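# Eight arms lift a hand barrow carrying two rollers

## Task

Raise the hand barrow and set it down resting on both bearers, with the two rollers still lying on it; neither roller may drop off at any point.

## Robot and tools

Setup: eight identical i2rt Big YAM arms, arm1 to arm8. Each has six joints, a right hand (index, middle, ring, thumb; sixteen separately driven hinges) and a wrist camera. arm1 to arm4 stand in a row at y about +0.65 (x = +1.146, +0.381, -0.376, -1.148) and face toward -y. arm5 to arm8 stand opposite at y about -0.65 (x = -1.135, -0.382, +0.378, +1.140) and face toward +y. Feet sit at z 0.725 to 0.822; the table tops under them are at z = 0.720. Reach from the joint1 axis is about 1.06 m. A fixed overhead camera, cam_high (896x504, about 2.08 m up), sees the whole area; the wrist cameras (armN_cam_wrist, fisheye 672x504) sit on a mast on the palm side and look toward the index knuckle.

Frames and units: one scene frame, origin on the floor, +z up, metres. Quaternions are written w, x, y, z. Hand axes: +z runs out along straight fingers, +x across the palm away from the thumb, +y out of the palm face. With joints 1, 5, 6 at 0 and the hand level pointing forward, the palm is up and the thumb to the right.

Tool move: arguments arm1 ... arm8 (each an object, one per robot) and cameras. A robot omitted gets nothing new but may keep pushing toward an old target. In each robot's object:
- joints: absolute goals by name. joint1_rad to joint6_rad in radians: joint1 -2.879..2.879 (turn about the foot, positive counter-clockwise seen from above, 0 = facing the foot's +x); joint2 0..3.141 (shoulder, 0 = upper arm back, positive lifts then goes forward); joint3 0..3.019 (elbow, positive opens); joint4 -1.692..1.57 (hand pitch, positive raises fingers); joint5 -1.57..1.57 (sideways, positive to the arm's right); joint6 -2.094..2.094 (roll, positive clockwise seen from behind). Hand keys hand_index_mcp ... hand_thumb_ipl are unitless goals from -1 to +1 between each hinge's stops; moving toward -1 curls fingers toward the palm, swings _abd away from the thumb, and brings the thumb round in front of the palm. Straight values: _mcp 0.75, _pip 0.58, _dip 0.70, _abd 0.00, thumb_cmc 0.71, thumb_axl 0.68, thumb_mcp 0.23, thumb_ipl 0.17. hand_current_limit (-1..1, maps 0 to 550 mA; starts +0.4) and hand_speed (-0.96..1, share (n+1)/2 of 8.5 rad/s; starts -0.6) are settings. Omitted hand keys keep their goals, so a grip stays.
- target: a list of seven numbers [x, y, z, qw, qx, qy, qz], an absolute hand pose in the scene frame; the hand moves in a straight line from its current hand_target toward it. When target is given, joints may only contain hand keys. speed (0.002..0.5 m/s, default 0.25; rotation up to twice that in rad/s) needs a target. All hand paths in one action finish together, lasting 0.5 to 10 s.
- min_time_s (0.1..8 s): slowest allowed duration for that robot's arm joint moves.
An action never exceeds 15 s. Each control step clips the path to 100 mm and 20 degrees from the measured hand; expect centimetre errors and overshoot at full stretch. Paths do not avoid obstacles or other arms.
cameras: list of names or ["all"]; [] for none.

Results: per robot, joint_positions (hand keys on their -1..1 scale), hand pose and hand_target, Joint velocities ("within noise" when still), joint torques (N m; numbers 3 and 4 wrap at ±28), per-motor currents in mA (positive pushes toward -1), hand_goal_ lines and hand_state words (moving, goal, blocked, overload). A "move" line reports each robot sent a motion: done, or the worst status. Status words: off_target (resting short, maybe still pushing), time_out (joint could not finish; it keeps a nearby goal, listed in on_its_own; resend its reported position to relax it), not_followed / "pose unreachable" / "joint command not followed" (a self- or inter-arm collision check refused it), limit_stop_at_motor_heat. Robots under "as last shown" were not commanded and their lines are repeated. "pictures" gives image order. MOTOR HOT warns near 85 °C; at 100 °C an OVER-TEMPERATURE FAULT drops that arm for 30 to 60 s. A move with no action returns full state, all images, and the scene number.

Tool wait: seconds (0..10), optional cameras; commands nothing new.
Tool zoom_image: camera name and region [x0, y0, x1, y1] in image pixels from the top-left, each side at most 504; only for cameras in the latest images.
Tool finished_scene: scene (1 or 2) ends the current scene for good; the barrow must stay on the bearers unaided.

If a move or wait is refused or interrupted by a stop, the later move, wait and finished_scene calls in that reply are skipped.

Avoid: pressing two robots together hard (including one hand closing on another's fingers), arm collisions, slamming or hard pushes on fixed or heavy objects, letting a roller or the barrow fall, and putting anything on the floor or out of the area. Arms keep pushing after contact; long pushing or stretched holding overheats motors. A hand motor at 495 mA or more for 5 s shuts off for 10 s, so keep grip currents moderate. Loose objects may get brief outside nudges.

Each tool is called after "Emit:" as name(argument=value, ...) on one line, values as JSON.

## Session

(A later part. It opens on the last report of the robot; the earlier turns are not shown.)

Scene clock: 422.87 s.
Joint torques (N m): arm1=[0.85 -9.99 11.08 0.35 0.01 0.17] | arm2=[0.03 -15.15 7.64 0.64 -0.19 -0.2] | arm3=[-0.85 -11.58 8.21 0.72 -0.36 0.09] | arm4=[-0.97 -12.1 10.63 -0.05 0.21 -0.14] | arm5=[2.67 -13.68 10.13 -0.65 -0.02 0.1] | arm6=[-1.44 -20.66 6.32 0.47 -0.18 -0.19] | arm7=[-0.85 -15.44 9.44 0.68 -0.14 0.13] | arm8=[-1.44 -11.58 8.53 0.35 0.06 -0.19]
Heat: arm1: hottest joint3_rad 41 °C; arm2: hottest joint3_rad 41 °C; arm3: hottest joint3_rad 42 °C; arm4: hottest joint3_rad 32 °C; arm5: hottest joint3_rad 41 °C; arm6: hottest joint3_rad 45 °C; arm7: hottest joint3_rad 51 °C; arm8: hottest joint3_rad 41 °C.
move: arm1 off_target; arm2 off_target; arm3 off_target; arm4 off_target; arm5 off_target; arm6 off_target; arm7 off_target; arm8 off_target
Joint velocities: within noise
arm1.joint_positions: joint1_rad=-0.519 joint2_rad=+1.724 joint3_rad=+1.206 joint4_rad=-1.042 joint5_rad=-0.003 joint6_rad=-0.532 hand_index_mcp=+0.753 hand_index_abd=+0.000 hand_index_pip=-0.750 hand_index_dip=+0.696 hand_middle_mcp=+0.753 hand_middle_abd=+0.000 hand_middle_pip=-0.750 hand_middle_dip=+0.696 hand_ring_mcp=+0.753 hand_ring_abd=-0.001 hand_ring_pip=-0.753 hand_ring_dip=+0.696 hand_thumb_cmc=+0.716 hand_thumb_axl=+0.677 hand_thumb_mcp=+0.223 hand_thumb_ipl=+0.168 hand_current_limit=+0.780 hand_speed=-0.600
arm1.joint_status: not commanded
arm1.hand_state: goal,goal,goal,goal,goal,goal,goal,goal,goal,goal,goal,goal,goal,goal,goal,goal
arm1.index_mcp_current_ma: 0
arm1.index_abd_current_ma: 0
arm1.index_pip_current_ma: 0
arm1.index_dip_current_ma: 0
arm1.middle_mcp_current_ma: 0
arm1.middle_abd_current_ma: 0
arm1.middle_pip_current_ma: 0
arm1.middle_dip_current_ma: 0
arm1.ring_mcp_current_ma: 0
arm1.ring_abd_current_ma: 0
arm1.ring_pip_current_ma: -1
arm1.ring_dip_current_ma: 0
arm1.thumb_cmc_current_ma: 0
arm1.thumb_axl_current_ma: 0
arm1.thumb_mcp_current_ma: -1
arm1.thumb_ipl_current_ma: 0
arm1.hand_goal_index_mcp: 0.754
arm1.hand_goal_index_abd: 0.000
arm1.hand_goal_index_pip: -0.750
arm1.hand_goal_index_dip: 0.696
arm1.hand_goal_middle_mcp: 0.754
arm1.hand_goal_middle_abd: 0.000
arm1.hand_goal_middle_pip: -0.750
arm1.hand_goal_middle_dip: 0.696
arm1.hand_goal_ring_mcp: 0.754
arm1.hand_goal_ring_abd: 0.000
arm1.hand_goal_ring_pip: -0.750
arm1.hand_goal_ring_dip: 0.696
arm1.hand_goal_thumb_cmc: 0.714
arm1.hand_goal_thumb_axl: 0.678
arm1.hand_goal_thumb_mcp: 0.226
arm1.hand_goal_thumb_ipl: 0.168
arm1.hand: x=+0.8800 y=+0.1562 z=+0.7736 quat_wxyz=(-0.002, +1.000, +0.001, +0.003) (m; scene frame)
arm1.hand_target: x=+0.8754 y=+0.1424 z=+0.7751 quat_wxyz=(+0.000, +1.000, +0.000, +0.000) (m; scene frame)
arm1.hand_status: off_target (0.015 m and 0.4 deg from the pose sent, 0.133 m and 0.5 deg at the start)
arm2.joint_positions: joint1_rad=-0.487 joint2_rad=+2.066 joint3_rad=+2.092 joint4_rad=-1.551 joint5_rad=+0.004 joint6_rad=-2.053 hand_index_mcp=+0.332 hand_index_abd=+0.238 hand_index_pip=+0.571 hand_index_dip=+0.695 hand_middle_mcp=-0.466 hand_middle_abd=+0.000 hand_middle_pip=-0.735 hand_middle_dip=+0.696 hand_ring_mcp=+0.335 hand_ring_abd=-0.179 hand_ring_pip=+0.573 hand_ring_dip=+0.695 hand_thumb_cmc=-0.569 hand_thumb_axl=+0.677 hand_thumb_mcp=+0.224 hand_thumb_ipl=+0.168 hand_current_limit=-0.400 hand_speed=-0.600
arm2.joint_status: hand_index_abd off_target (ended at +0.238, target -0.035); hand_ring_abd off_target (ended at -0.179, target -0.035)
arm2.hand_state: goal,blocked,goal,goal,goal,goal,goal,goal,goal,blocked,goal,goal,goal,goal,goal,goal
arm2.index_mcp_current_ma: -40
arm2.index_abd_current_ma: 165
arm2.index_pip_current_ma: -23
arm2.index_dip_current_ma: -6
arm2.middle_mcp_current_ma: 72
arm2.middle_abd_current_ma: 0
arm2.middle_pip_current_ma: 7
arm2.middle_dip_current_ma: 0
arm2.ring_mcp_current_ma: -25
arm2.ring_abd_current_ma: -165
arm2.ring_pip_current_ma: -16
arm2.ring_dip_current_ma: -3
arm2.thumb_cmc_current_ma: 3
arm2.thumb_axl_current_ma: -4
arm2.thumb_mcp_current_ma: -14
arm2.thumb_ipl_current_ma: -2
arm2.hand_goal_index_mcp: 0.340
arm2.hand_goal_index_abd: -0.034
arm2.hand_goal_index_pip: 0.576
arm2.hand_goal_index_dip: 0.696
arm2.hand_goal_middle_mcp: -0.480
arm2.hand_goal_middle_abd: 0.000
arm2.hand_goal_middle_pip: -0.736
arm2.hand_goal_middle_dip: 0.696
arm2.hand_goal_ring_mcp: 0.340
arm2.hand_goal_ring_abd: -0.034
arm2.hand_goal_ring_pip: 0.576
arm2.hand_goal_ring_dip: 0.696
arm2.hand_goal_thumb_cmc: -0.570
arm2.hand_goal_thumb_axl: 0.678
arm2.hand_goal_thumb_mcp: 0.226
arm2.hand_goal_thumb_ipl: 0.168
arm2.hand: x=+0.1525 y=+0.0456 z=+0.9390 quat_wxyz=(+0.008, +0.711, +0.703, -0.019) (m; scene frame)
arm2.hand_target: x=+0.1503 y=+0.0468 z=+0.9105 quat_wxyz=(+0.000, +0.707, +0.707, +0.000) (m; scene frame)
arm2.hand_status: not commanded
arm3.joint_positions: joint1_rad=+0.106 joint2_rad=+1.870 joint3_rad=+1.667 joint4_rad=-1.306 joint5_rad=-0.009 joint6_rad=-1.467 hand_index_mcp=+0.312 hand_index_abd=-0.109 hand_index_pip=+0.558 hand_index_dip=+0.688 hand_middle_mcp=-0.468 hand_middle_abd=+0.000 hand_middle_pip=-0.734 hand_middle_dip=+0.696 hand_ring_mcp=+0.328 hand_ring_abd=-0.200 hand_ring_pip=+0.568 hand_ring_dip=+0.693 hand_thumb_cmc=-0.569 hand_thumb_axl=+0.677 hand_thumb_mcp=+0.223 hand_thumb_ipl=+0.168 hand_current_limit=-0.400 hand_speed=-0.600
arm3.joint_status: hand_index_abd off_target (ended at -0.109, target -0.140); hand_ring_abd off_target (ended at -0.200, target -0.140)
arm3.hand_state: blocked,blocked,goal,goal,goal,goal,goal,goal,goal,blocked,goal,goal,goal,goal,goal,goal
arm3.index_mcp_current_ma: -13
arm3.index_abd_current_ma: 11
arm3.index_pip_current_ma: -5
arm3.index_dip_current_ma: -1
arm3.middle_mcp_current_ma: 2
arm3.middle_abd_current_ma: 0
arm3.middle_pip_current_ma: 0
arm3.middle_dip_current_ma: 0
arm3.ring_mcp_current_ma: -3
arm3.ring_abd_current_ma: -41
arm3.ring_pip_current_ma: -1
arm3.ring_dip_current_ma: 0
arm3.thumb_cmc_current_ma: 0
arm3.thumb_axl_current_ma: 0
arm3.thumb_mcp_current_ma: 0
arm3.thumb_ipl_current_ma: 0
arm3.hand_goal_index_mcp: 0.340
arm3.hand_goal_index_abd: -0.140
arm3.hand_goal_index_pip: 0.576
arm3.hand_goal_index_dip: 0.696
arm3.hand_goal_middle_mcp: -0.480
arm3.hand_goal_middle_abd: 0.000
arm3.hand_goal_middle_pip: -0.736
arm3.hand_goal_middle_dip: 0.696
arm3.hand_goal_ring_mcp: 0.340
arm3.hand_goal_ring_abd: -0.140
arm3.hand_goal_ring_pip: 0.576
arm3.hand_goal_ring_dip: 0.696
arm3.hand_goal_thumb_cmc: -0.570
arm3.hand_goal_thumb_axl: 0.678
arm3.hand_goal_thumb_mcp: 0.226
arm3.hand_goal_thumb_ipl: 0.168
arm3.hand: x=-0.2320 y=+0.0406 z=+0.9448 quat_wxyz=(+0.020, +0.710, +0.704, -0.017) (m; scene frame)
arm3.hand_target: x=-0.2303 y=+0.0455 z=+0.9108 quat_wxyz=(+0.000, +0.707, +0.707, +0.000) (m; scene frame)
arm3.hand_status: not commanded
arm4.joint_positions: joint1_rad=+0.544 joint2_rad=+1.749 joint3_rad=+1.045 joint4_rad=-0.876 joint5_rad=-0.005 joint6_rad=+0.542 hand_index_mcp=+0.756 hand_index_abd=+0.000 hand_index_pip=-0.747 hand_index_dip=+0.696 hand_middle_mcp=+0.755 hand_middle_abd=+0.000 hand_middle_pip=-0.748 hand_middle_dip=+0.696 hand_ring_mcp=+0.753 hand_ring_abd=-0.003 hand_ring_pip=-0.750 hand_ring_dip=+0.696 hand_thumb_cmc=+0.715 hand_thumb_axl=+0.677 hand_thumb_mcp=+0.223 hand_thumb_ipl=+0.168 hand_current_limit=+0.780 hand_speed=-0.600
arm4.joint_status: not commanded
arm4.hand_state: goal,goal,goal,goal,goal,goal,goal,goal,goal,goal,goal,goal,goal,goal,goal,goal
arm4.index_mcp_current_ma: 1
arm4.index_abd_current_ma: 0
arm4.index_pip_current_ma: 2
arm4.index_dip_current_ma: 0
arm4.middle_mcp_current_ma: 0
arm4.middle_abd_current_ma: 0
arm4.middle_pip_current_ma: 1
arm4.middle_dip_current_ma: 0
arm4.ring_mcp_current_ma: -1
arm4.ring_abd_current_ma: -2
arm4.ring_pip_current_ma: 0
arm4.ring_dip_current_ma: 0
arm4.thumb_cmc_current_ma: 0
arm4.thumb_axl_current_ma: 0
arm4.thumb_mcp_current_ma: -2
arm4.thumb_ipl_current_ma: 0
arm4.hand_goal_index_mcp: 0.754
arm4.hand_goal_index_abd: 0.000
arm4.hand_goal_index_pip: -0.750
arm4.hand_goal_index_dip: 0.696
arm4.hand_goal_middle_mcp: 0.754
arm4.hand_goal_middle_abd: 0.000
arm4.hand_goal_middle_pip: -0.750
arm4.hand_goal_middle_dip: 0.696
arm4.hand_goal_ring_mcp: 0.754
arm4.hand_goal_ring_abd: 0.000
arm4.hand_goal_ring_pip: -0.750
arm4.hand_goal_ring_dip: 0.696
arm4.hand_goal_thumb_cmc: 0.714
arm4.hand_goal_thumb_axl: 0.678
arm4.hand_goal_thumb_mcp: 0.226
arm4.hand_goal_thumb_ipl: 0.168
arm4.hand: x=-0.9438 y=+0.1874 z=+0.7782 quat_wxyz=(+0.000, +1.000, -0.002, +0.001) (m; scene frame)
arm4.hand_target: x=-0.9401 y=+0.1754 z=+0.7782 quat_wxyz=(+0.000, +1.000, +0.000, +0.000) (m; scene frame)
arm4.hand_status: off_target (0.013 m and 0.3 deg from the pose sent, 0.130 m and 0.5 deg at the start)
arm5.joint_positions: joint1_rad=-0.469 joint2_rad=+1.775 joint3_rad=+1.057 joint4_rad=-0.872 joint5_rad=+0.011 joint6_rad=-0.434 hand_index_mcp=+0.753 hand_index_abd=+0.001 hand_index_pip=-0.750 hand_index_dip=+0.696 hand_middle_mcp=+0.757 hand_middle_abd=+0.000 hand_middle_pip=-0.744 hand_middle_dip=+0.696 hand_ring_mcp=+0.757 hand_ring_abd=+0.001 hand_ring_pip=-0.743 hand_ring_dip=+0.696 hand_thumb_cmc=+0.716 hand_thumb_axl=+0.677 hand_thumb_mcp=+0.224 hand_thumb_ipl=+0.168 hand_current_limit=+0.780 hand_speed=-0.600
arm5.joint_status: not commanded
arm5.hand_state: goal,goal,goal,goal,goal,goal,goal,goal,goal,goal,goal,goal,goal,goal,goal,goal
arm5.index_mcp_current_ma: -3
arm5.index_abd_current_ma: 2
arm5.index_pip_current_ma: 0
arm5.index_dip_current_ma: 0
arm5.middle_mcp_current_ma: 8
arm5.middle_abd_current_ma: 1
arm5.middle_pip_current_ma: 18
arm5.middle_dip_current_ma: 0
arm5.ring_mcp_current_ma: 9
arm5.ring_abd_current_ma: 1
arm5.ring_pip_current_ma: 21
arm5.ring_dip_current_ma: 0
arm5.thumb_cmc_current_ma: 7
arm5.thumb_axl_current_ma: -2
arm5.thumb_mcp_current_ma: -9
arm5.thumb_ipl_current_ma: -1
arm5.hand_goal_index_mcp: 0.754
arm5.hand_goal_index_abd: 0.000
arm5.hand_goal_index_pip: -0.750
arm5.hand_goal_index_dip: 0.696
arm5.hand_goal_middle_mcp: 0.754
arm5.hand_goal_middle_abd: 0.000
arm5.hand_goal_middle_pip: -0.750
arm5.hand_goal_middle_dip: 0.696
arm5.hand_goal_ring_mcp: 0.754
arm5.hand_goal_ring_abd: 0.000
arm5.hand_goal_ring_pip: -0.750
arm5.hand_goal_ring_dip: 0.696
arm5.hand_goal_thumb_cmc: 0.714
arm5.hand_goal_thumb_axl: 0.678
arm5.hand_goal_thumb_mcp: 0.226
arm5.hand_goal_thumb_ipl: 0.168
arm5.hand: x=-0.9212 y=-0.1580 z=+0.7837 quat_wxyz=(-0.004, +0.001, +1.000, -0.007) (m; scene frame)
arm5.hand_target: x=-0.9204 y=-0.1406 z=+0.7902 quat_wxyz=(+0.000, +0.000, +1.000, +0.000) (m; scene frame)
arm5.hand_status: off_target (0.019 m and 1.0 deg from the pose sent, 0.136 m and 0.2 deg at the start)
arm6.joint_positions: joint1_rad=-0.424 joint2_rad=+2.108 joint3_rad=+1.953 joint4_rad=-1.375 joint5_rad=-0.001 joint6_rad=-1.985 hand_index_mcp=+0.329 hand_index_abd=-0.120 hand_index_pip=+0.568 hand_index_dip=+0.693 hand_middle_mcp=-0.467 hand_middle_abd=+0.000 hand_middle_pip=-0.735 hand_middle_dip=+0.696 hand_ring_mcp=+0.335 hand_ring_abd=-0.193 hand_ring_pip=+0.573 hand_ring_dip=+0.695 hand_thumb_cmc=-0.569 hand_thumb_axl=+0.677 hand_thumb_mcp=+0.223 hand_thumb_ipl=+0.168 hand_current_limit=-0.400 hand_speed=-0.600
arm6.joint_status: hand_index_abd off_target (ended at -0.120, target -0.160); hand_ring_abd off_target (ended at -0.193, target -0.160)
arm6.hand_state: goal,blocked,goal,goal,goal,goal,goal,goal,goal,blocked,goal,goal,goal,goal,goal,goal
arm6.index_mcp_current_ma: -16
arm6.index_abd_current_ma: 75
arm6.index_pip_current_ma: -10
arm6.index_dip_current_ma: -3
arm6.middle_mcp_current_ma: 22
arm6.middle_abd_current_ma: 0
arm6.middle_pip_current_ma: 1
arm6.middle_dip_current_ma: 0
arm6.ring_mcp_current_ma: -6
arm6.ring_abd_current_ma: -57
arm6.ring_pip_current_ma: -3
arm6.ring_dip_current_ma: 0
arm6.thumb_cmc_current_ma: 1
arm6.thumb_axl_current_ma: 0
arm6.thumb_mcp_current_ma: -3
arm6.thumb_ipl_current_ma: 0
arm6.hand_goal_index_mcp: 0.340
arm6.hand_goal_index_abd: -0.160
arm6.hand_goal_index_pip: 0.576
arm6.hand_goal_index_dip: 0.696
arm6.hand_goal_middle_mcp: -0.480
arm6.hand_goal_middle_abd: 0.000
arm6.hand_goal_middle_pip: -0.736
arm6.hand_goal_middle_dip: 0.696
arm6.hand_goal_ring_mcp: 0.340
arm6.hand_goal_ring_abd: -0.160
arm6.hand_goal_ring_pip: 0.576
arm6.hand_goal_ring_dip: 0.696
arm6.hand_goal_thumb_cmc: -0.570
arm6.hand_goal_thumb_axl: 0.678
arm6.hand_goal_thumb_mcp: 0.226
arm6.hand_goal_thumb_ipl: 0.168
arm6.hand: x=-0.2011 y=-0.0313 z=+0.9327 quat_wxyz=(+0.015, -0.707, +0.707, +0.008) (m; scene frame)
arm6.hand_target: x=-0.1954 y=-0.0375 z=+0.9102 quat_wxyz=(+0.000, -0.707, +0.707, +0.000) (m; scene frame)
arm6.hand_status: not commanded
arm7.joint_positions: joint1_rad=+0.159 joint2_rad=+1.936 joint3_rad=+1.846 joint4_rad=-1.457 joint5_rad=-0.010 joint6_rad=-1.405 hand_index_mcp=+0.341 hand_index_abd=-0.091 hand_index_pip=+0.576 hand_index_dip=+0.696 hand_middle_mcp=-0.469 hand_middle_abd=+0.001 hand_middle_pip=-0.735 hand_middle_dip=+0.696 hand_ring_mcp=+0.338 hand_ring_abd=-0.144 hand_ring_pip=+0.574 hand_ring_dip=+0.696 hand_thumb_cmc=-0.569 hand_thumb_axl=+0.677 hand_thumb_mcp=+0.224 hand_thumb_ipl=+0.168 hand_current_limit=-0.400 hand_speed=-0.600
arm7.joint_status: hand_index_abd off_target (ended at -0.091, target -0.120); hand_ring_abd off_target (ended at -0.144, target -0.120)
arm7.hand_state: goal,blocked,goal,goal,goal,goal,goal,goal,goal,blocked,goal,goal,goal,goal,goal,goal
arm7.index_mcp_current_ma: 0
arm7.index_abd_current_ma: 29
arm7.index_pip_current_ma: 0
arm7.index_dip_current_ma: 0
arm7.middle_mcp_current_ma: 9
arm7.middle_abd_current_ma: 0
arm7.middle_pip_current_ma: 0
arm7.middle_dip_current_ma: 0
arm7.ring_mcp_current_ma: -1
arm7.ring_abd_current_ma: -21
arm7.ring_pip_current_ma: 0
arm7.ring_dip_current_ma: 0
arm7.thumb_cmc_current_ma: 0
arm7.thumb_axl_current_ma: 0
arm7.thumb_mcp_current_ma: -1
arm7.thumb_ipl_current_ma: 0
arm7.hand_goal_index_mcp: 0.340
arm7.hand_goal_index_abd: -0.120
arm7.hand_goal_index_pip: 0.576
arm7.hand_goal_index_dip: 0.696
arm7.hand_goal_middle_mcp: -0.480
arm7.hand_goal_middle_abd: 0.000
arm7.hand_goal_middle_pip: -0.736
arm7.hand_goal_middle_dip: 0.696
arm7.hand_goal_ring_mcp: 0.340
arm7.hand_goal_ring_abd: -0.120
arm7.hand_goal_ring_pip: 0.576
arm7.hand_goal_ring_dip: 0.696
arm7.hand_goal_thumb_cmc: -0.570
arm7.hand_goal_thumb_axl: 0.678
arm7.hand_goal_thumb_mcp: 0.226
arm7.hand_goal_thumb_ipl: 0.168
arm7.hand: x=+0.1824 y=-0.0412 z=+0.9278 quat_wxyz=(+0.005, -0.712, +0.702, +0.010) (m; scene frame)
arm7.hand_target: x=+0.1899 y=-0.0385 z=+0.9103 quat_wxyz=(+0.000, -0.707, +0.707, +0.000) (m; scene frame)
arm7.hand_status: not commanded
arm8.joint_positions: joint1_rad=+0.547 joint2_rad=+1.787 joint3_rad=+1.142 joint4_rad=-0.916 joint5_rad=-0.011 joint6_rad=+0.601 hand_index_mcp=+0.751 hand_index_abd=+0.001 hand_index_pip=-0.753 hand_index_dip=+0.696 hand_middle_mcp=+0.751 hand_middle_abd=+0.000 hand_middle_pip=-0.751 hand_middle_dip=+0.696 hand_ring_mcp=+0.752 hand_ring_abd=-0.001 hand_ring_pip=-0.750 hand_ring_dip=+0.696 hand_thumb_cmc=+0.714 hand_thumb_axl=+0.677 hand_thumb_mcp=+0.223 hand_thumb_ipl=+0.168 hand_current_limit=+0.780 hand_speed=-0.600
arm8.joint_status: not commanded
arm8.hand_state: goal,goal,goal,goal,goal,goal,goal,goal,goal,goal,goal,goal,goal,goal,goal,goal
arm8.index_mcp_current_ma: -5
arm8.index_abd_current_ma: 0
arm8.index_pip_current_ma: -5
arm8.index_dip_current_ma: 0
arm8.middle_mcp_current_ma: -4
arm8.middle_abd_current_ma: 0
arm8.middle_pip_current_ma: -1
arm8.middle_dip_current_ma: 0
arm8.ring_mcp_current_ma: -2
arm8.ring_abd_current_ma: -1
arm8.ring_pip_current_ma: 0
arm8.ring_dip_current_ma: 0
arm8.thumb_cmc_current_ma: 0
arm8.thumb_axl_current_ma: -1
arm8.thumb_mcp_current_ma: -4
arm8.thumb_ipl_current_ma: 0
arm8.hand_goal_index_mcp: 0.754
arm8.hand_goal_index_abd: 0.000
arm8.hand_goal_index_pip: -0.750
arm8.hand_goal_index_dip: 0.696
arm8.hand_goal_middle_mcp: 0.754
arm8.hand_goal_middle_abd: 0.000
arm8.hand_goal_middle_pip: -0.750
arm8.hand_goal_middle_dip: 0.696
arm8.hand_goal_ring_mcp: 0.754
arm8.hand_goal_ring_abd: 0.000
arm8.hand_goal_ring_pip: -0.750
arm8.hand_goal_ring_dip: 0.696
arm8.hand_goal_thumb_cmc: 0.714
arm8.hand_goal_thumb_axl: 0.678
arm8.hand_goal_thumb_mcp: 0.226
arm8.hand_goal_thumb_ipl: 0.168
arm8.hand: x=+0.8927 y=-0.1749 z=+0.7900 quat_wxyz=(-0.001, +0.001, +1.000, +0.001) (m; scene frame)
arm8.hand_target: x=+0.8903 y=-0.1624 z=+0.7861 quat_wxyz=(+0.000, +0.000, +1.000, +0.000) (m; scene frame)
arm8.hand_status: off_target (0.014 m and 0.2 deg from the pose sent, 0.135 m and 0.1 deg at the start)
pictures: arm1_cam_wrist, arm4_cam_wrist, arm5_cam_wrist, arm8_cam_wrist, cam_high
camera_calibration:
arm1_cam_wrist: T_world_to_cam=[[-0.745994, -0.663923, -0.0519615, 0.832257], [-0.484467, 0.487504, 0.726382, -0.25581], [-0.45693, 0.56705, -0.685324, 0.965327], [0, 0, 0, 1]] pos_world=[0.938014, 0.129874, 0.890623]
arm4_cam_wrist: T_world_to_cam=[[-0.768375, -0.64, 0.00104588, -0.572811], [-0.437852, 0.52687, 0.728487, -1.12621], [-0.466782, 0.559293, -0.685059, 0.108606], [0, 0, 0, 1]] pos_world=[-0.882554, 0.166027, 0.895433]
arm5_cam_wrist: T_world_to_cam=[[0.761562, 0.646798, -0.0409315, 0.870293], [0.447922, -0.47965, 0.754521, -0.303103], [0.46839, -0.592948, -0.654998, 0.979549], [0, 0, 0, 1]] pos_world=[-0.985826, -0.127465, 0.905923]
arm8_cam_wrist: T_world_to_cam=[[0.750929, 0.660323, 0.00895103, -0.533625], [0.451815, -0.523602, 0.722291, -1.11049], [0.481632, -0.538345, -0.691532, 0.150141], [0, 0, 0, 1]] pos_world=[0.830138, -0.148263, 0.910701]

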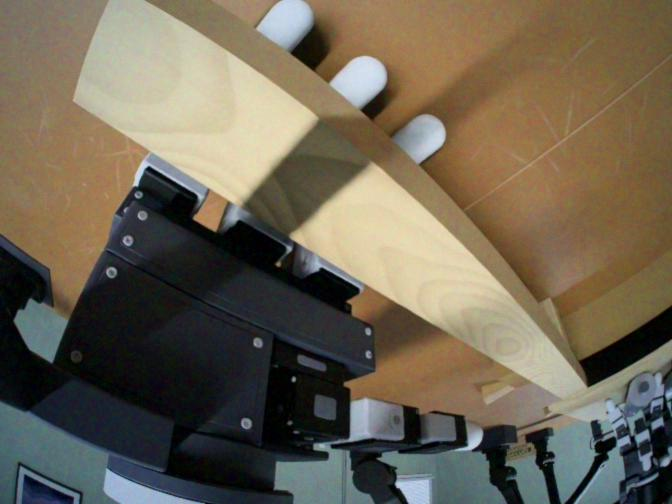

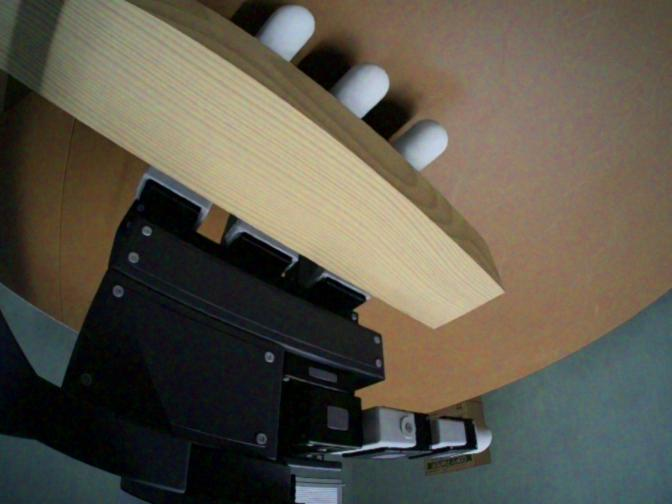

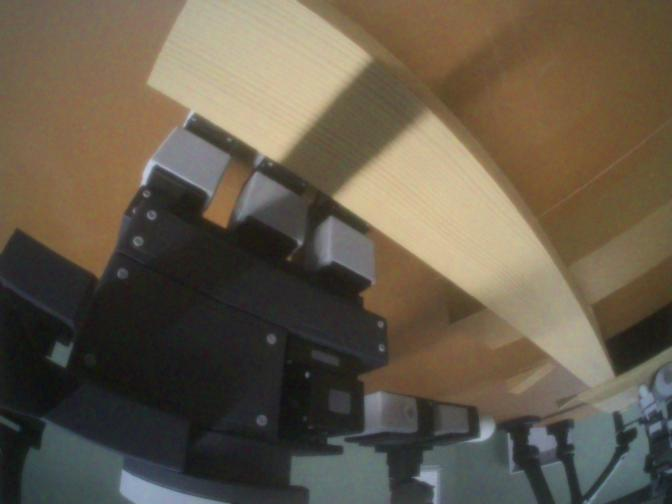

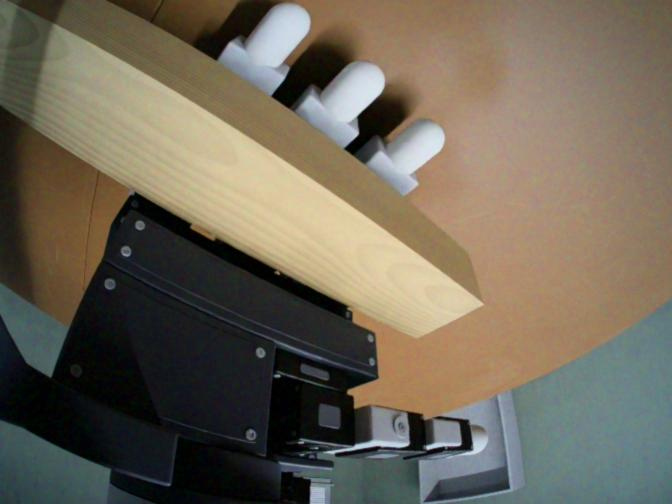

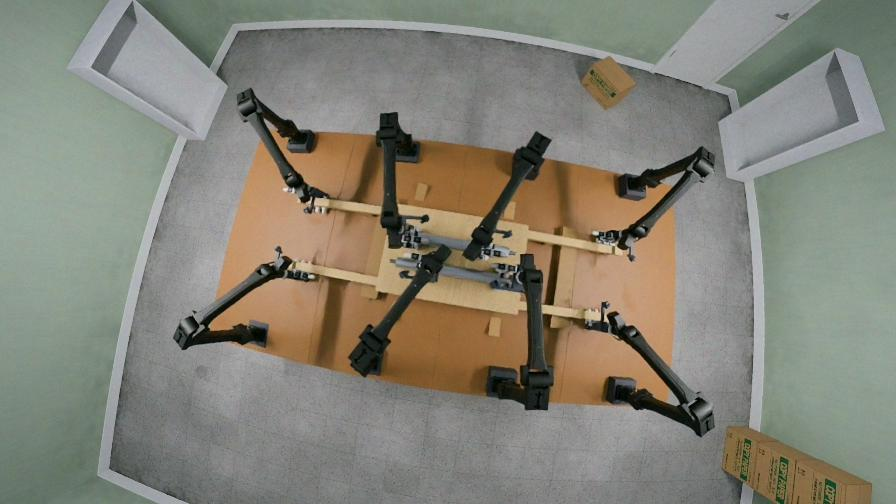

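Emit:
move(arm2={"target":[0.15,0.047,0.955,0,0.7071,0.7071,0],"speed":0.03}, arm1={"target":[0.875,0.130,0.783,0,1,0,0],"speed":0.05}, arm8={"target":[0.89,-0.159,0.792,0,0,1,0],"speed":0.05}, arm4={"target":[-0.94,0.162,0.788,0,1,0,0],"speed":0.05}, arm5={"target":[-0.92,-0.112,0.799,0,0,1,0],"speed":0.05}, cameras=["cam_high","arm1_cam_wrist","arm8_cam_wrist","arm4_cam_wrist","arm5_cam_wrist"])

Emit:
zoom_image(camera="cam_high", region=[370, 180, 540, 320])

Scene clock: 450.77 s.
Joint torques (N m): arm1=[1.08 -10.64 11.77 0.38 0.04 0.2] | arm2=[0.79 -16.73 12.34 -0.47 -0.17 -0.22] | arm3=[-0.91 -11.52 8.18 0.7 -0.36 0.09] | arm4=[-0.85 -12.51 11.22 -0.08 0.21 -0.18] | arm5=[2.78 -14.97 10.74 -0.5 -0.01 0.05] | arm6=[-1.38 -20.66 6.32 0.49 -0.19 -0.18] | arm7=[-0.79 -15.5 9.48 0.69 -0.14 0.14] | arm8=[-1.67 -12.45 8.72 0.14 0.1 -0.2]
Heat: arm1: hottest joint3_rad 46 °C; arm2: hottest joint3_rad 40 °C; arm3: hottest joint3_rad 40 °C; arm4: hottest joint3_rad 35 °C; arm5: hottest joint3_rad 42 °C; arm6: hottest joint3_rad 43 °C; arm7: hottest joint3_rad 50 °C; arm8: hottest joint3_rad 42 °C.
move: arm1 off_target; arm2 done; arm4 off_target; arm5 off_target; arm8 off_target
Joint velocities: within noise
arm1.joint_positions: joint1_rad=-0.508 joint2_rad=+1.746 joint3_rad=+1.241 joint4_rad=-1.072 joint5_rad=-0.003 joint6_rad=-0.518 hand_index_mcp=+0.753 hand_index_abd=+0.000 hand_index_pip=-0.750 hand_index_dip=+0.696 hand_middle_mcp=+0.753 hand_middle_abd=+0.000 hand_middle_pip=-0.750 hand_middle_dip=+0.696 hand_ring_mcp=+0.753 hand_ring_abd=-0.001 hand_ring_pip=-0.750 hand_ring_dip=+0.696 hand_thumb_cmc=+0.716 hand_thumb_axl=+0.677 hand_thumb_mcp=+0.223 hand_thumb_ipl=+0.168 hand_current_limit=+0.780 hand_speed=-0.600
arm1.joint_status: not commanded
arm1.hand_state: goal,goal,goal,goal,goal,goal,goal,goal,goal,goal,goal,goal,goal,goal,goal,goal
arm1.index_mcp_current_ma: 0
arm1.index_abd_current_ma: 0
arm1.index_pip_current_ma: 0
arm1.index_dip_current_ma: 0
arm1.middle_mcp_current_ma: 0
arm1.middle_abd_current_ma: 0
arm1.middle_pip_current_ma: 0
arm1.middle_dip_current_ma: 0
arm1.ring_mcp_current_ma: 0
arm1.ring_abd_current_ma: 0
arm1.ring_pip_current_ma: 0
arm1.ring_dip_current_ma: 0
arm1.thumb_cmc_current_ma: 0
arm1.thumb_axl_current_ma: 0
arm1.thumb_mcp_current_ma: -1
arm1.thumb_ipl_current_ma: 0
arm1.hand_goal_index_mcp: 0.754
arm1.hand_goal_index_abd: 0.000
arm1.hand_goal_index_pip: -0.750
arm1.hand_goal_index_dip: 0.696
arm1.hand_goal_middle_mcp: 0.754
arm1.hand_goal_middle_abd: 0.000
arm1.hand_goal_middle_pip: -0.750
arm1.hand_goal_middle_dip: 0.696
arm1.hand_goal_ring_mcp: 0.754
arm1.hand_goal_ring_abd: 0.000
arm1.hand_goal_ring_pip: -0.750
arm1.hand_goal_ring_dip: 0.696
arm1.hand_goal_thumb_cmc: 0.714
arm1.hand_goal_thumb_axl: 0.678
arm1.hand_goal_thumb_mcp: 0.226
arm1.hand_goal_thumb_ipl: 0.168
arm1.hand: x=+0.8817 y=+0.1480 z=+0.7734 quat_wxyz=(-0.009, +1.000, +0.000, +0.007) (m; scene frame)
arm1.hand_target: x=+0.8755 y=+0.1307 z=+0.7834 quat_wxyz=(+0.000, +1.000, +0.000, +0.000) (m; scene frame)
arm1.hand_status: off_target (0.021 m and 1.3 deg from the pose sent, 0.028 m and 0.4 deg at the start)
arm2.joint_positions: joint1_rad=-0.487 joint2_rad=+2.082 joint3_rad=+2.156 joint4_rad=-1.634 joint5_rad=+0.004 joint6_rad=-2.053 hand_index_mcp=+0.347 hand_index_abd=+0.048 hand_index_pip=+0.576 hand_index_dip=+0.695 hand_middle_mcp=-0.466 hand_middle_abd=+0.000 hand_middle_pip=-0.735 hand_middle_dip=+0.696 hand_ring_mcp=+0.341 hand_ring_abd=-0.037 hand_ring_pip=+0.574 hand_ring_dip=+0.695 hand_thumb_cmc=-0.569 hand_thumb_axl=+0.677 hand_thumb_mcp=+0.224 hand_thumb_ipl=+0.168 hand_current_limit=-0.400 hand_speed=-0.600
arm2.joint_status: not commanded
arm2.hand_state: goal,blocked,goal,goal,goal,goal,goal,goal,goal,goal,goal,goal,goal,goal,goal,goal
arm2.index_mcp_current_ma: 34
arm2.index_abd_current_ma: 165
arm2.index_pip_current_ma: -1
arm2.index_dip_current_ma: -6
arm2.middle_mcp_current_ma: 72
arm2.middle_abd_current_ma: 0
arm2.middle_pip_current_ma: 7
arm2.middle_dip_current_ma: 0
arm2.ring_mcp_current_ma: 7
arm2.ring_abd_current_ma: -12
arm2.ring_pip_current_ma: -8
arm2.ring_dip_current_ma: -3
arm2.thumb_cmc_current_ma: 3
arm2.thumb_axl_current_ma: -4
arm2.thumb_mcp_current_ma: -14
arm2.thumb_ipl_current_ma: -2
arm2.hand_goal_index_mcp: 0.340
arm2.hand_goal_index_abd: -0.034
arm2.hand_goal_index_pip: 0.576
arm2.hand_goal_index_dip: 0.696
arm2.hand_goal_middle_mcp: -0.480
arm2.hand_goal_middle_abd: 0.000
arm2.hand_goal_middle_pip: -0.736
arm2.hand_goal_middle_dip: 0.696
arm2.hand_goal_ring_mcp: 0.340
arm2.hand_goal_ring_abd: -0.034
arm2.hand_goal_ring_pip: 0.576
arm2.hand_goal_ring_dip: 0.696
arm2.hand_goal_thumb_cmc: -0.570
arm2.hand_goal_thumb_axl: 0.678
arm2.hand_goal_thumb_mcp: 0.226
arm2.hand_goal_thumb_ipl: 0.168
arm2.on_its_own: hand_index_abd moved -0.190 toward your old target -0.035; hand_ring_abd moved +0.142 to your old target -0.035
arm2.hand: x=+0.1546 y=+0.0498 z=+0.9538 quat_wxyz=(+0.003, +0.711, +0.703, -0.002) (m; scene frame)
arm2.hand_target: x=+0.1500 y=+0.0472 z=+0.9549 quat_wxyz=(+0.000, +0.707, +0.707, -0.001) (m; scene frame)
arm2.hand_status: done (0.006 m and 0.8 deg from the pose sent, 0.016 m and 2.4 deg at the start)
arm3, arm6, arm7: as last shown
arm4.joint_positions: joint1_rad=+0.530 joint2_rad=+1.762 joint3_rad=+1.082 joint4_rad=-0.913 joint5_rad=-0.005 joint6_rad=+0.527 hand_index_mcp=+0.756 hand_index_abd=+0.000 hand_index_pip=-0.747 hand_index_dip=+0.696 hand_middle_mcp=+0.755 hand_middle_abd=+0.000 hand_middle_pip=-0.748 hand_middle_dip=+0.696 hand_ring_mcp=+0.753 hand_ring_abd=-0.003 hand_ring_pip=-0.750 hand_ring_dip=+0.696 hand_thumb_cmc=+0.715 hand_thumb_axl=+0.677 hand_thumb_mcp=+0.223 hand_thumb_ipl=+0.168 hand_current_limit=+0.780 hand_speed=-0.600
arm4.joint_status: not commanded
arm4.hand_state: goal,goal,goal,goal,goal,goal,goal,goal,goal,goal,goal,goal,goal,goal,goal,goal
arm4.index_mcp_current_ma: 1
arm4.index_abd_current_ma: 0
arm4.index_pip_current_ma: 2
arm4.index_dip_current_ma: 0
arm4.middle_mcp_current_ma: 0
arm4.middle_abd_current_ma: 0
arm4.middle_pip_current_ma: 1
arm4.middle_dip_current_ma: 0
arm4.ring_mcp_current_ma: -1
arm4.ring_abd_current_ma: -2
arm4.ring_pip_current_ma: 0
arm4.ring_dip_current_ma: 0
arm4.thumb_cmc_current_ma: 0
arm4.thumb_axl_current_ma: 0
arm4.thumb_mcp_current_ma: -2
arm4.thumb_ipl_current_ma: 0
arm4.hand_goal_index_mcp: 0.754
arm4.hand_goal_index_abd: 0.000
arm4.hand_goal_index_pip: -0.750
arm4.hand_goal_index_dip: 0.696
arm4.hand_goal_middle_mcp: 0.754
arm4.hand_goal_middle_abd: 0.000
arm4.hand_goal_middle_pip: -0.750
arm4.hand_goal_middle_dip: 0.696
arm4.hand_goal_ring_mcp: 0.754
arm4.hand_goal_ring_abd: 0.000
arm4.hand_goal_ring_pip: -0.750
arm4.hand_goal_ring_dip: 0.696
arm4.hand_goal_thumb_cmc: 0.714
arm4.hand_goal_thumb_axl: 0.678
arm4.hand_goal_thumb_mcp: 0.226
arm4.hand_goal_thumb_ipl: 0.168
arm4.hand: x=-0.9451 y=+0.1779 z=+0.7828 quat_wxyz=(-0.006, +1.000, -0.002, -0.003) (m; scene frame)
arm4.hand_target: x=-0.9403 y=+0.1625 z=+0.7882 quat_wxyz=(+0.000, +1.000, +0.000, +0.000) (m; scene frame)
arm4.hand_status: off_target (0.017 m and 0.8 deg from the pose sent, 0.027 m and 0.3 deg at the start)
arm5.joint_positions: joint1_rad=-0.447 joint2_rad=+1.816 joint3_rad=+1.143 joint4_rad=-0.923 joint5_rad=+0.011 joint6_rad=-0.410 hand_index_mcp=+0.753 hand_index_abd=+0.001 hand_index_pip=-0.750 hand_index_dip=+0.696 hand_middle_mcp=+0.757 hand_middle_abd=+0.000 hand_middle_pip=-0.744 hand_middle_dip=+0.696 hand_ring_mcp=+0.757 hand_ring_abd=+0.001 hand_ring_pip=-0.743 hand_ring_dip=+0.696 hand_thumb_cmc=+0.716 hand_thumb_axl=+0.677 hand_thumb_mcp=+0.224 hand_thumb_ipl=+0.168 hand_current_limit=+0.780 hand_speed=-0.600
arm5.joint_status: not commanded
arm5.hand_state: goal,goal,goal,goal,goal,goal,goal,goal,goal,goal,goal,goal,goal,goal,goal,goal
arm5.index_mcp_current_ma: -3
arm5.index_abd_current_ma: 2
arm5.index_pip_current_ma: 0
arm5.index_dip_current_ma: 0
arm5.middle_mcp_current_ma: 8
arm5.middle_abd_current_ma: 1
arm5.middle_pip_current_ma: 18
arm5.middle_dip_current_ma: 0
arm5.ring_mcp_current_ma: 9
arm5.ring_abd_current_ma: 1
arm5.ring_pip_current_ma: 21
arm5.ring_dip_current_ma: 0
arm5.thumb_cmc_current_ma: 7
arm5.thumb_axl_current_ma: -2
arm5.thumb_mcp_current_ma: -9
arm5.thumb_ipl_current_ma: -1
arm5.hand_goal_index_mcp: 0.754
arm5.hand_goal_index_abd: 0.000
arm5.hand_goal_index_pip: -0.750
arm5.hand_goal_index_dip: 0.696
arm5.hand_goal_middle_mcp: 0.754
arm5.hand_goal_middle_abd: 0.000
arm5.hand_goal_middle_pip: -0.750
arm5.hand_goal_middle_dip: 0.696
arm5.hand_goal_ring_mcp: 0.754
arm5.hand_goal_ring_abd: 0.000
arm5.hand_goal_ring_pip: -0.750
arm5.hand_goal_ring_dip: 0.696
arm5.hand_goal_thumb_cmc: 0.714
arm5.hand_goal_thumb_axl: 0.678
arm5.hand_goal_thumb_mcp: 0.226
arm5.hand_goal_thumb_ipl: 0.168
arm5.hand: x=-0.9204 y=-0.1318 z=+0.7906 quat_wxyz=(-0.005, +0.002, +1.000, -0.010) (m; scene frame)
arm5.hand_target: x=-0.9203 y=-0.1126 z=+0.7995 quat_wxyz=(+0.000, +0.000, +1.000, +0.001) (m; scene frame)
arm5.hand_status: off_target (0.021 m and 1.3 deg from the pose sent, 0.048 m and 0.9 deg at the start)
arm8.joint_positions: joint1_rad=+0.546 joint2_rad=+1.791 joint3_rad=+1.150 joint4_rad=-0.932 joint5_rad=-0.013 joint6_rad=+0.598 hand_index_mcp=+0.751 hand_index_abd=+0.001 hand_index_pip=-0.750 hand_index_dip=+0.696 hand_middle_mcp=+0.751 hand_middle_abd=+0.000 hand_middle_pip=-0.751 hand_middle_dip=+0.696 hand_ring_mcp=+0.750 hand_ring_abd=-0.001 hand_ring_pip=-0.752 hand_ring_dip=+0.696 hand_thumb_cmc=+0.714 hand_thumb_axl=+0.677 hand_thumb_mcp=+0.223 hand_thumb_ipl=+0.168 hand_current_limit=+0.780 hand_speed=-0.600
arm8.joint_status: not commanded
arm8.hand_state: goal,goal,goal,goal,goal,goal,goal,goal,goal,goal,goal,goal,goal,goal,goal,goal
arm8.index_mcp_current_ma: -3
arm8.index_abd_current_ma: 0
arm8.index_pip_current_ma: 0
arm8.index_dip_current_ma: 0
arm8.middle_mcp_current_ma: -4
arm8.middle_abd_current_ma: 0
arm8.middle_pip_current_ma: -1
arm8.middle_dip_current_ma: 0
arm8.ring_mcp_current_ma: -5
arm8.ring_abd_current_ma: -1
arm8.ring_pip_current_ma: -3
arm8.ring_dip_current_ma: 0
arm8.thumb_cmc_current_ma: 0
arm8.thumb_axl_current_ma: -1
arm8.thumb_mcp_current_ma: -4
arm8.thumb_ipl_current_ma: 0
arm8.hand_goal_index_mcp: 0.754
arm8.hand_goal_index_abd: 0.000
arm8.hand_goal_index_pip: -0.750
arm8.hand_goal_index_dip: 0.696
arm8.hand_goal_middle_mcp: 0.754
arm8.hand_goal_middle_abd: 0.000
arm8.hand_goal_middle_pip: -0.750
arm8.hand_goal_middle_dip: 0.696
arm8.hand_goal_ring_mcp: 0.754
arm8.hand_goal_ring_abd: 0.000
arm8.hand_goal_ring_pip: -0.750
arm8.hand_goal_ring_dip: 0.696
arm8.hand_goal_thumb_cmc: 0.714
arm8.hand_goal_thumb_axl: 0.678
arm8.hand_goal_thumb_mcp: 0.226
arm8.hand_goal_thumb_ipl: 0.168
arm8.hand: x=+0.8927 y=-0.1750 z=+0.7901 quat_wxyz=(+0.002, +0.000, +1.000, -0.004) (m; scene frame)
arm8.hand_target: x=+0.8903 y=-0.1594 z=+0.7922 quat_wxyz=(+0.000, +0.000, +1.000, +0.000) (m; scene frame)
arm8.hand_status: off_target (0.016 m and 0.5 deg from the pose sent, 0.016 m and 0.2 deg at the start)
pictures: arm1_cam_wrist, arm4_cam_wrist, arm5_cam_wrist, arm8_cam_wrist, cam_high
camera_calibration:
arm1_cam_wrist: T_world_to_cam=[[-0.746495, -0.661915, -0.0679209, 0.840505], [-0.489868, 0.477626, 0.729317, -0.246817], [-0.450305, 0.577704, -0.680796, 0.959635], [0, 0, 0, 1]] pos_world=[0.938654, 0.119845, 0.890412]
arm4_cam_wrist: T_world_to_cam=[[-0.767453, -0.641104, -0.00101494, -0.577213], [-0.433788, 0.518112, 0.737149, -1.12655], [-0.472063, 0.566167, -0.67573, 0.102939], [0, 0, 0, 1]] pos_world=[-0.883073, 0.155343, 0.899407]
arm5_cam_wrist: T_world_to_cam=[[0.762698, 0.645165, -0.0453178, 0.857293], [0.448237, -0.47678, 0.756151, -0.296689], [0.466236, -0.597028, -0.652826, 0.995097], [0, 0, 0, 1]] pos_world=[-0.984819, -0.100451, 0.912817]
arm8_cam_wrist: T_world_to_cam=[[0.749459, 0.662023, 0.00609416, -0.529692], [0.449479, -0.515558, 0.729499, -1.11289], [0.486087, -0.54399, -0.683955, 0.139206], [0, 0, 0, 1]] pos_world=[0.829537, -0.147364, 0.910291]

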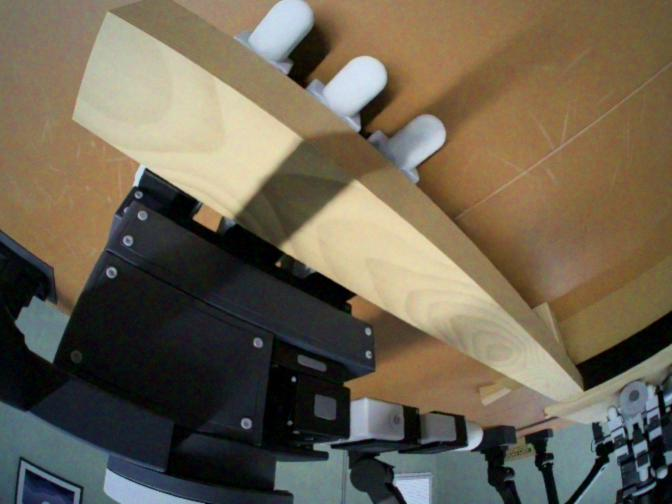

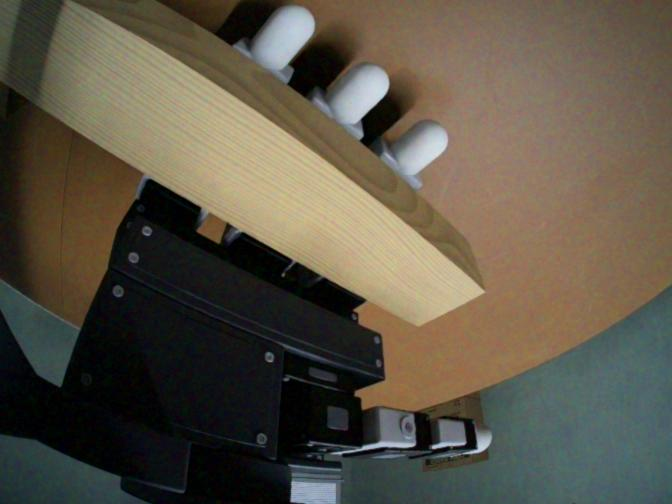

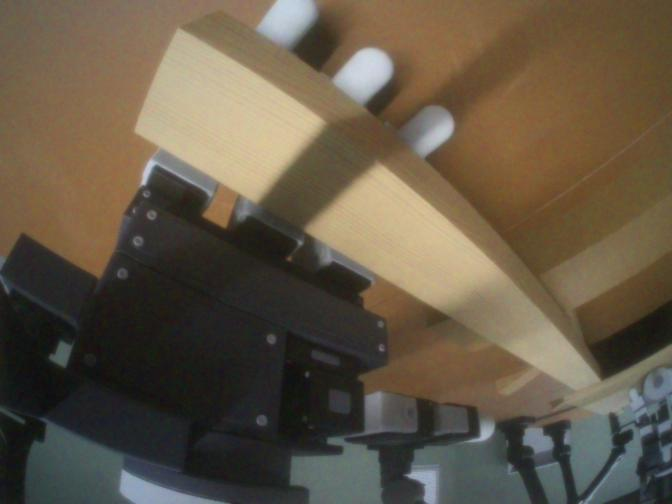

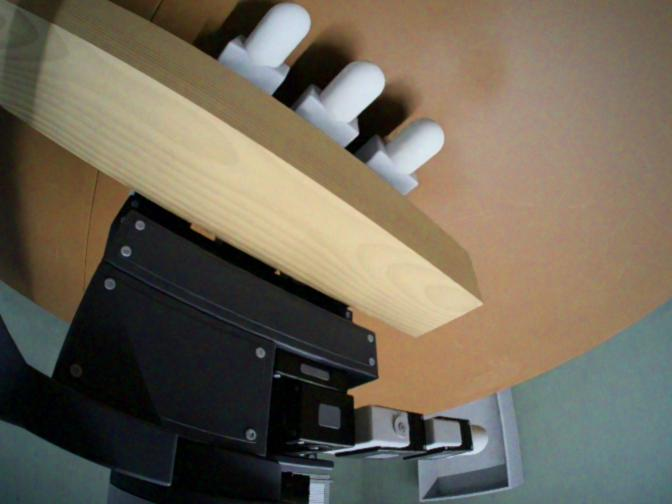

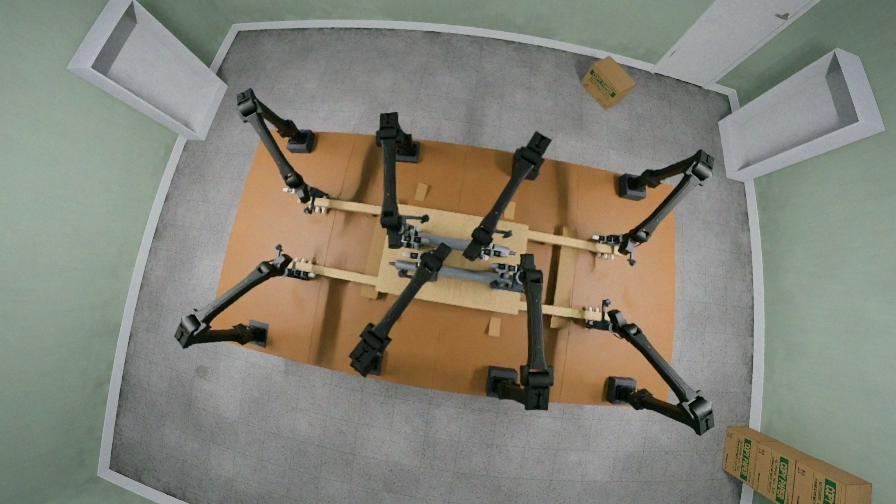

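Scaled by 2.965 from the camera's 896x504 image, which has a finer 1280x720 frame.

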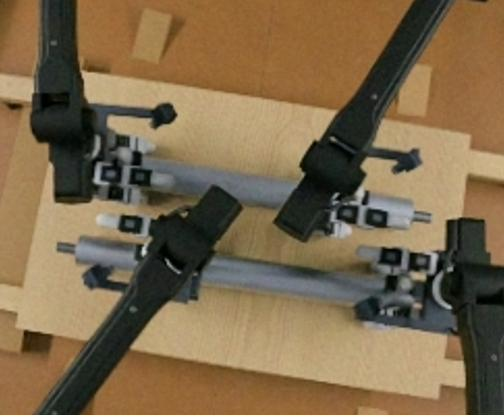

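Emit:
move(arm2={"joints":{"hand_index_abd":0.035}}, arm5={"target":[-0.92,-0.095,0.80,0,0,1,0],"speed":0.05}, cameras=["arm5_cam_wrist","cam_high"])

Emit:
zoom_image(camera="cam_high", region=[370, 180, 540, 320])

Scene clock: 482.87 s.
Joint torques (N m): arm1=[1.2 -10.75 11.69 0.39 0.07 0.17] | arm2=[0.38 -16.97 12.14 -0.61 -0.13 -0.19] | arm3=[-0.85 -11.52 8.18 0.7 -0.36 0.09] | arm4=[-1.03 -12.75 11.22 -0.03 0.22 -0.16] | arm5=[3.14 -15.56 11.49 -0.28 -0.04 0.05] | arm6=[-1.49 -20.66 6.34 0.49 -0.18 -0.19] | arm7=[-0.91 -15.44 9.48 0.68 -0.15 0.14] | arm8=[-1.61 -12.34 8.69 0.16 0.11 -0.21]
Heat: arm1: hottest joint3_rad 49 °C; arm2: hottest joint3_rad 40 °C; arm3: hottest joint3_rad 39 °C; arm4: hottest joint3_rad 36 °C; arm5: hottest joint3_rad 44 °C; arm6: hottest joint3_rad 42 °C; arm7: hottest joint3_rad 49 °C; arm8: hottest joint3_rad 45 °C.
move: arm2 done; arm5 off_target
Joint velocities: within noise
arm1, arm3, arm4, arm6, arm7, arm8: as last shown
arm2.joint_positions: joint1_rad=-0.487 joint2_rad=+2.082 joint3_rad=+2.156 joint4_rad=-1.634 joint5_rad=+0.004 joint6_rad=-2.053 hand_index_mcp=+0.347 hand_index_abd=+0.051 hand_index_pip=+0.576 hand_index_dip=+0.695 hand_middle_mcp=-0.466 hand_middle_abd=+0.000 hand_middle_pip=-0.735 hand_middle_dip=+0.696 hand_ring_mcp=+0.341 hand_ring_abd=-0.037 hand_ring_pip=+0.574 hand_ring_dip=+0.695 hand_thumb_cmc=-0.569 hand_thumb_axl=+0.677 hand_thumb_mcp=+0.224 hand_thumb_ipl=+0.168 hand_current_limit=-0.400 hand_speed=-0.600
arm2.joint_status: all done
arm2.hand_state: goal,goal,goal,goal,goal,goal,goal,goal,goal,goal,goal,goal,goal,goal,goal,goal
arm2.index_mcp_current_ma: 34
arm2.index_abd_current_ma: 63
arm2.index_pip_current_ma: 0
arm2.index_dip_current_ma: -6
arm2.middle_mcp_current_ma: 72
arm2.middle_abd_current_ma: 0
arm2.middle_pip_current_ma: 7
arm2.middle_dip_current_ma: 0
arm2.ring_mcp_current_ma: 7
arm2.ring_abd_current_ma: -12
arm2.ring_pip_current_ma: -8
arm2.ring_dip_current_ma: -3
arm2.thumb_cmc_current_ma: 3
arm2.thumb_axl_current_ma: -4
arm2.thumb_mcp_current_ma: -14
arm2.thumb_ipl_current_ma: -2
arm2.hand_goal_index_mcp: 0.340
arm2.hand_goal_index_abd: 0.036
arm2.hand_goal_index_pip: 0.576
arm2.hand_goal_index_dip: 0.696
arm2.hand_goal_middle_mcp: -0.480
arm2.hand_goal_middle_abd: 0.000
arm2.hand_goal_middle_pip: -0.736
arm2.hand_goal_middle_dip: 0.696
arm2.hand_goal_ring_mcp: 0.340
arm2.hand_goal_ring_abd: -0.034
arm2.hand_goal_ring_pip: 0.576
arm2.hand_goal_ring_dip: 0.696
arm2.hand_goal_thumb_cmc: -0.570
arm2.hand_goal_thumb_axl: 0.678
arm2.hand_goal_thumb_mcp: 0.226
arm2.hand_goal_thumb_ipl: 0.168
arm2.hand: x=+0.1547 y=+0.0499 z=+0.9538 quat_wxyz=(+0.002, +0.711, +0.703, -0.002) (m; scene frame)
arm2.hand_target: x=+0.1500 y=+0.0473 z=+0.9549 quat_wxyz=(+0.000, +0.707, +0.707, -0.001) (m; scene frame)
arm2.hand_status: not commanded
arm3.hand: x=-0.2320 y=+0.0406 z=+0.9448 quat_wxyz=(+0.020, +0.709, +0.704, -0.017) (m; scene frame)
arm5.joint_positions: joint1_rad=-0.438 joint2_rad=+1.849 joint3_rad=+1.185 joint4_rad=-0.950 joint5_rad=+0.012 joint6_rad=-0.396 hand_index_mcp=+0.753 hand_index_abd=+0.001 hand_index_pip=-0.750 hand_index_dip=+0.696 hand_middle_mcp=+0.756 hand_middle_abd=+0.000 hand_middle_pip=-0.744 hand_middle_dip=+0.696 hand_ring_mcp=+0.757 hand_ring_abd=+0.001 hand_ring_pip=-0.743 hand_ring_dip=+0.696 hand_thumb_cmc=+0.716 hand_thumb_axl=+0.677 hand_thumb_mcp=+0.224 hand_thumb_ipl=+0.168 hand_current_limit=+0.780 hand_speed=-0.600
arm5.joint_status: not commanded
arm5.hand_state: goal,goal,goal,goal,goal,goal,goal,goal,goal,goal,goal,goal,goal,goal,goal,goal
arm5.index_mcp_current_ma: -4
arm5.index_abd_current_ma: 2
arm5.index_pip_current_ma: 0
arm5.index_dip_current_ma: 0
arm5.middle_mcp_current_ma: 7
arm5.middle_abd_current_ma: 1
arm5.middle_pip_current_ma: 18
arm5.middle_dip_current_ma: 0
arm5.ring_mcp_current_ma: 8
arm5.ring_abd_current_ma: 1
arm5.ring_pip_current_ma: 21
arm5.ring_dip_current_ma: 0
arm5.thumb_cmc_current_ma: 5
arm5.thumb_axl_current_ma: -2
arm5.thumb_mcp_current_ma: -9
arm5.thumb_ipl_current_ma: -1
arm5.hand_goal_index_mcp: 0.754
arm5.hand_goal_index_abd: 0.000
arm5.hand_goal_index_pip: -0.750
arm5.hand_goal_index_dip: 0.696
arm5.hand_goal_middle_mcp: 0.754
arm5.hand_goal_middle_abd: 0.000
arm5.hand_goal_middle_pip: -0.750
arm5.hand_goal_middle_dip: 0.696
arm5.hand_goal_ring_mcp: 0.754
arm5.hand_goal_ring_abd: 0.000
arm5.hand_goal_ring_pip: -0.750
arm5.hand_goal_ring_dip: 0.696
arm5.hand_goal_thumb_cmc: 0.714
arm5.hand_goal_thumb_axl: 0.678
arm5.hand_goal_thumb_mcp: 0.226
arm5.hand_goal_thumb_ipl: 0.168
arm5.hand: x=-0.9203 y=-0.1219 z=+0.7867 quat_wxyz=(-0.008, +0.004, +1.000, -0.018) (m; scene frame)
arm5.hand_target: x=-0.9207 y=-0.0961 z=+0.8007 quat_wxyz=(+0.000, +0.000, +1.000, +0.000) (m; scene frame)
arm5.hand_status: off_target (0.030 m and 2.3 deg from the pose sent, 0.038 m and 1.3 deg at the start)
pictures: arm5_cam_wrist, cam_high
camera_calibration:
arm5_cam_wrist: T_world_to_cam=[[0.765414, 0.640653, -0.0608641, 0.864911], [0.450806, -0.466285, 0.761152, -0.289317], [0.459255, -0.610034, -0.645712, 0.984874], [0, 0, 0, 1]] pos_world=[-0.983897, -0.0882056, 0.908801]

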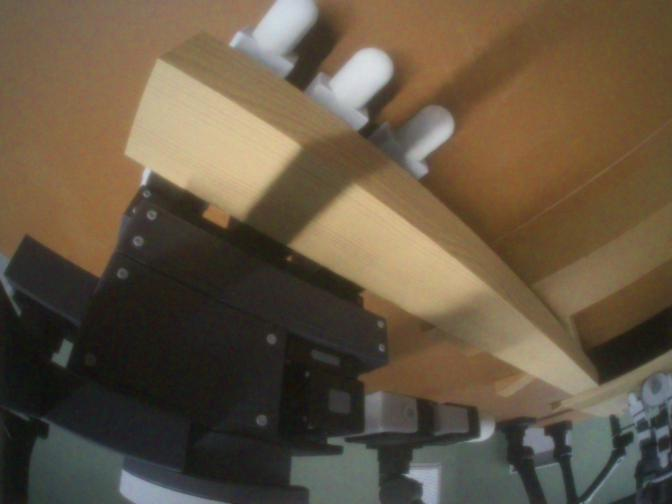

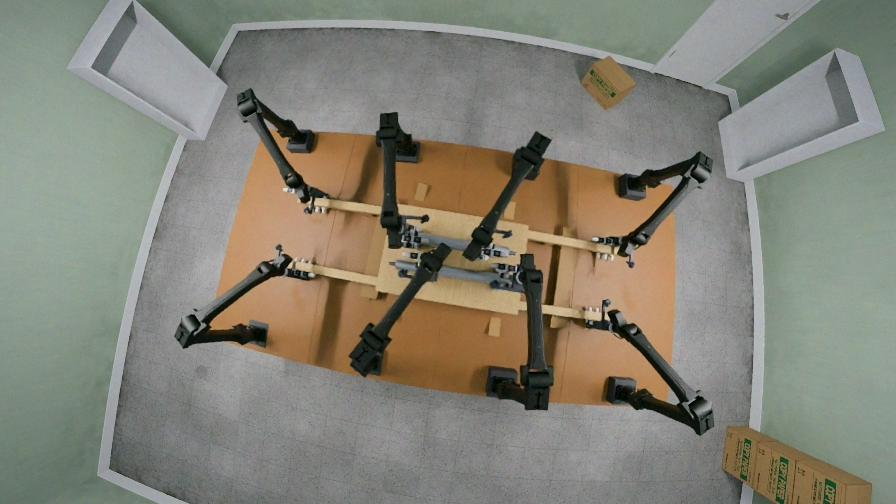

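Scaled by 2.965 from the camera's 896x504 image, which has a finer 1280x720 frame.

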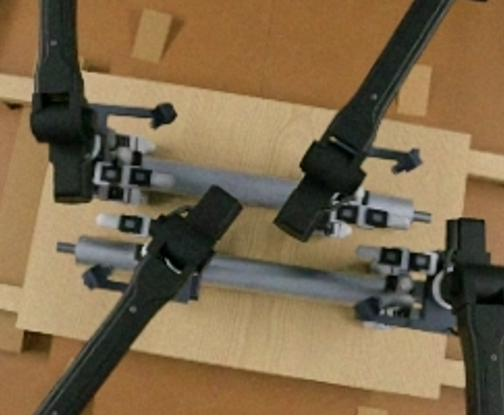

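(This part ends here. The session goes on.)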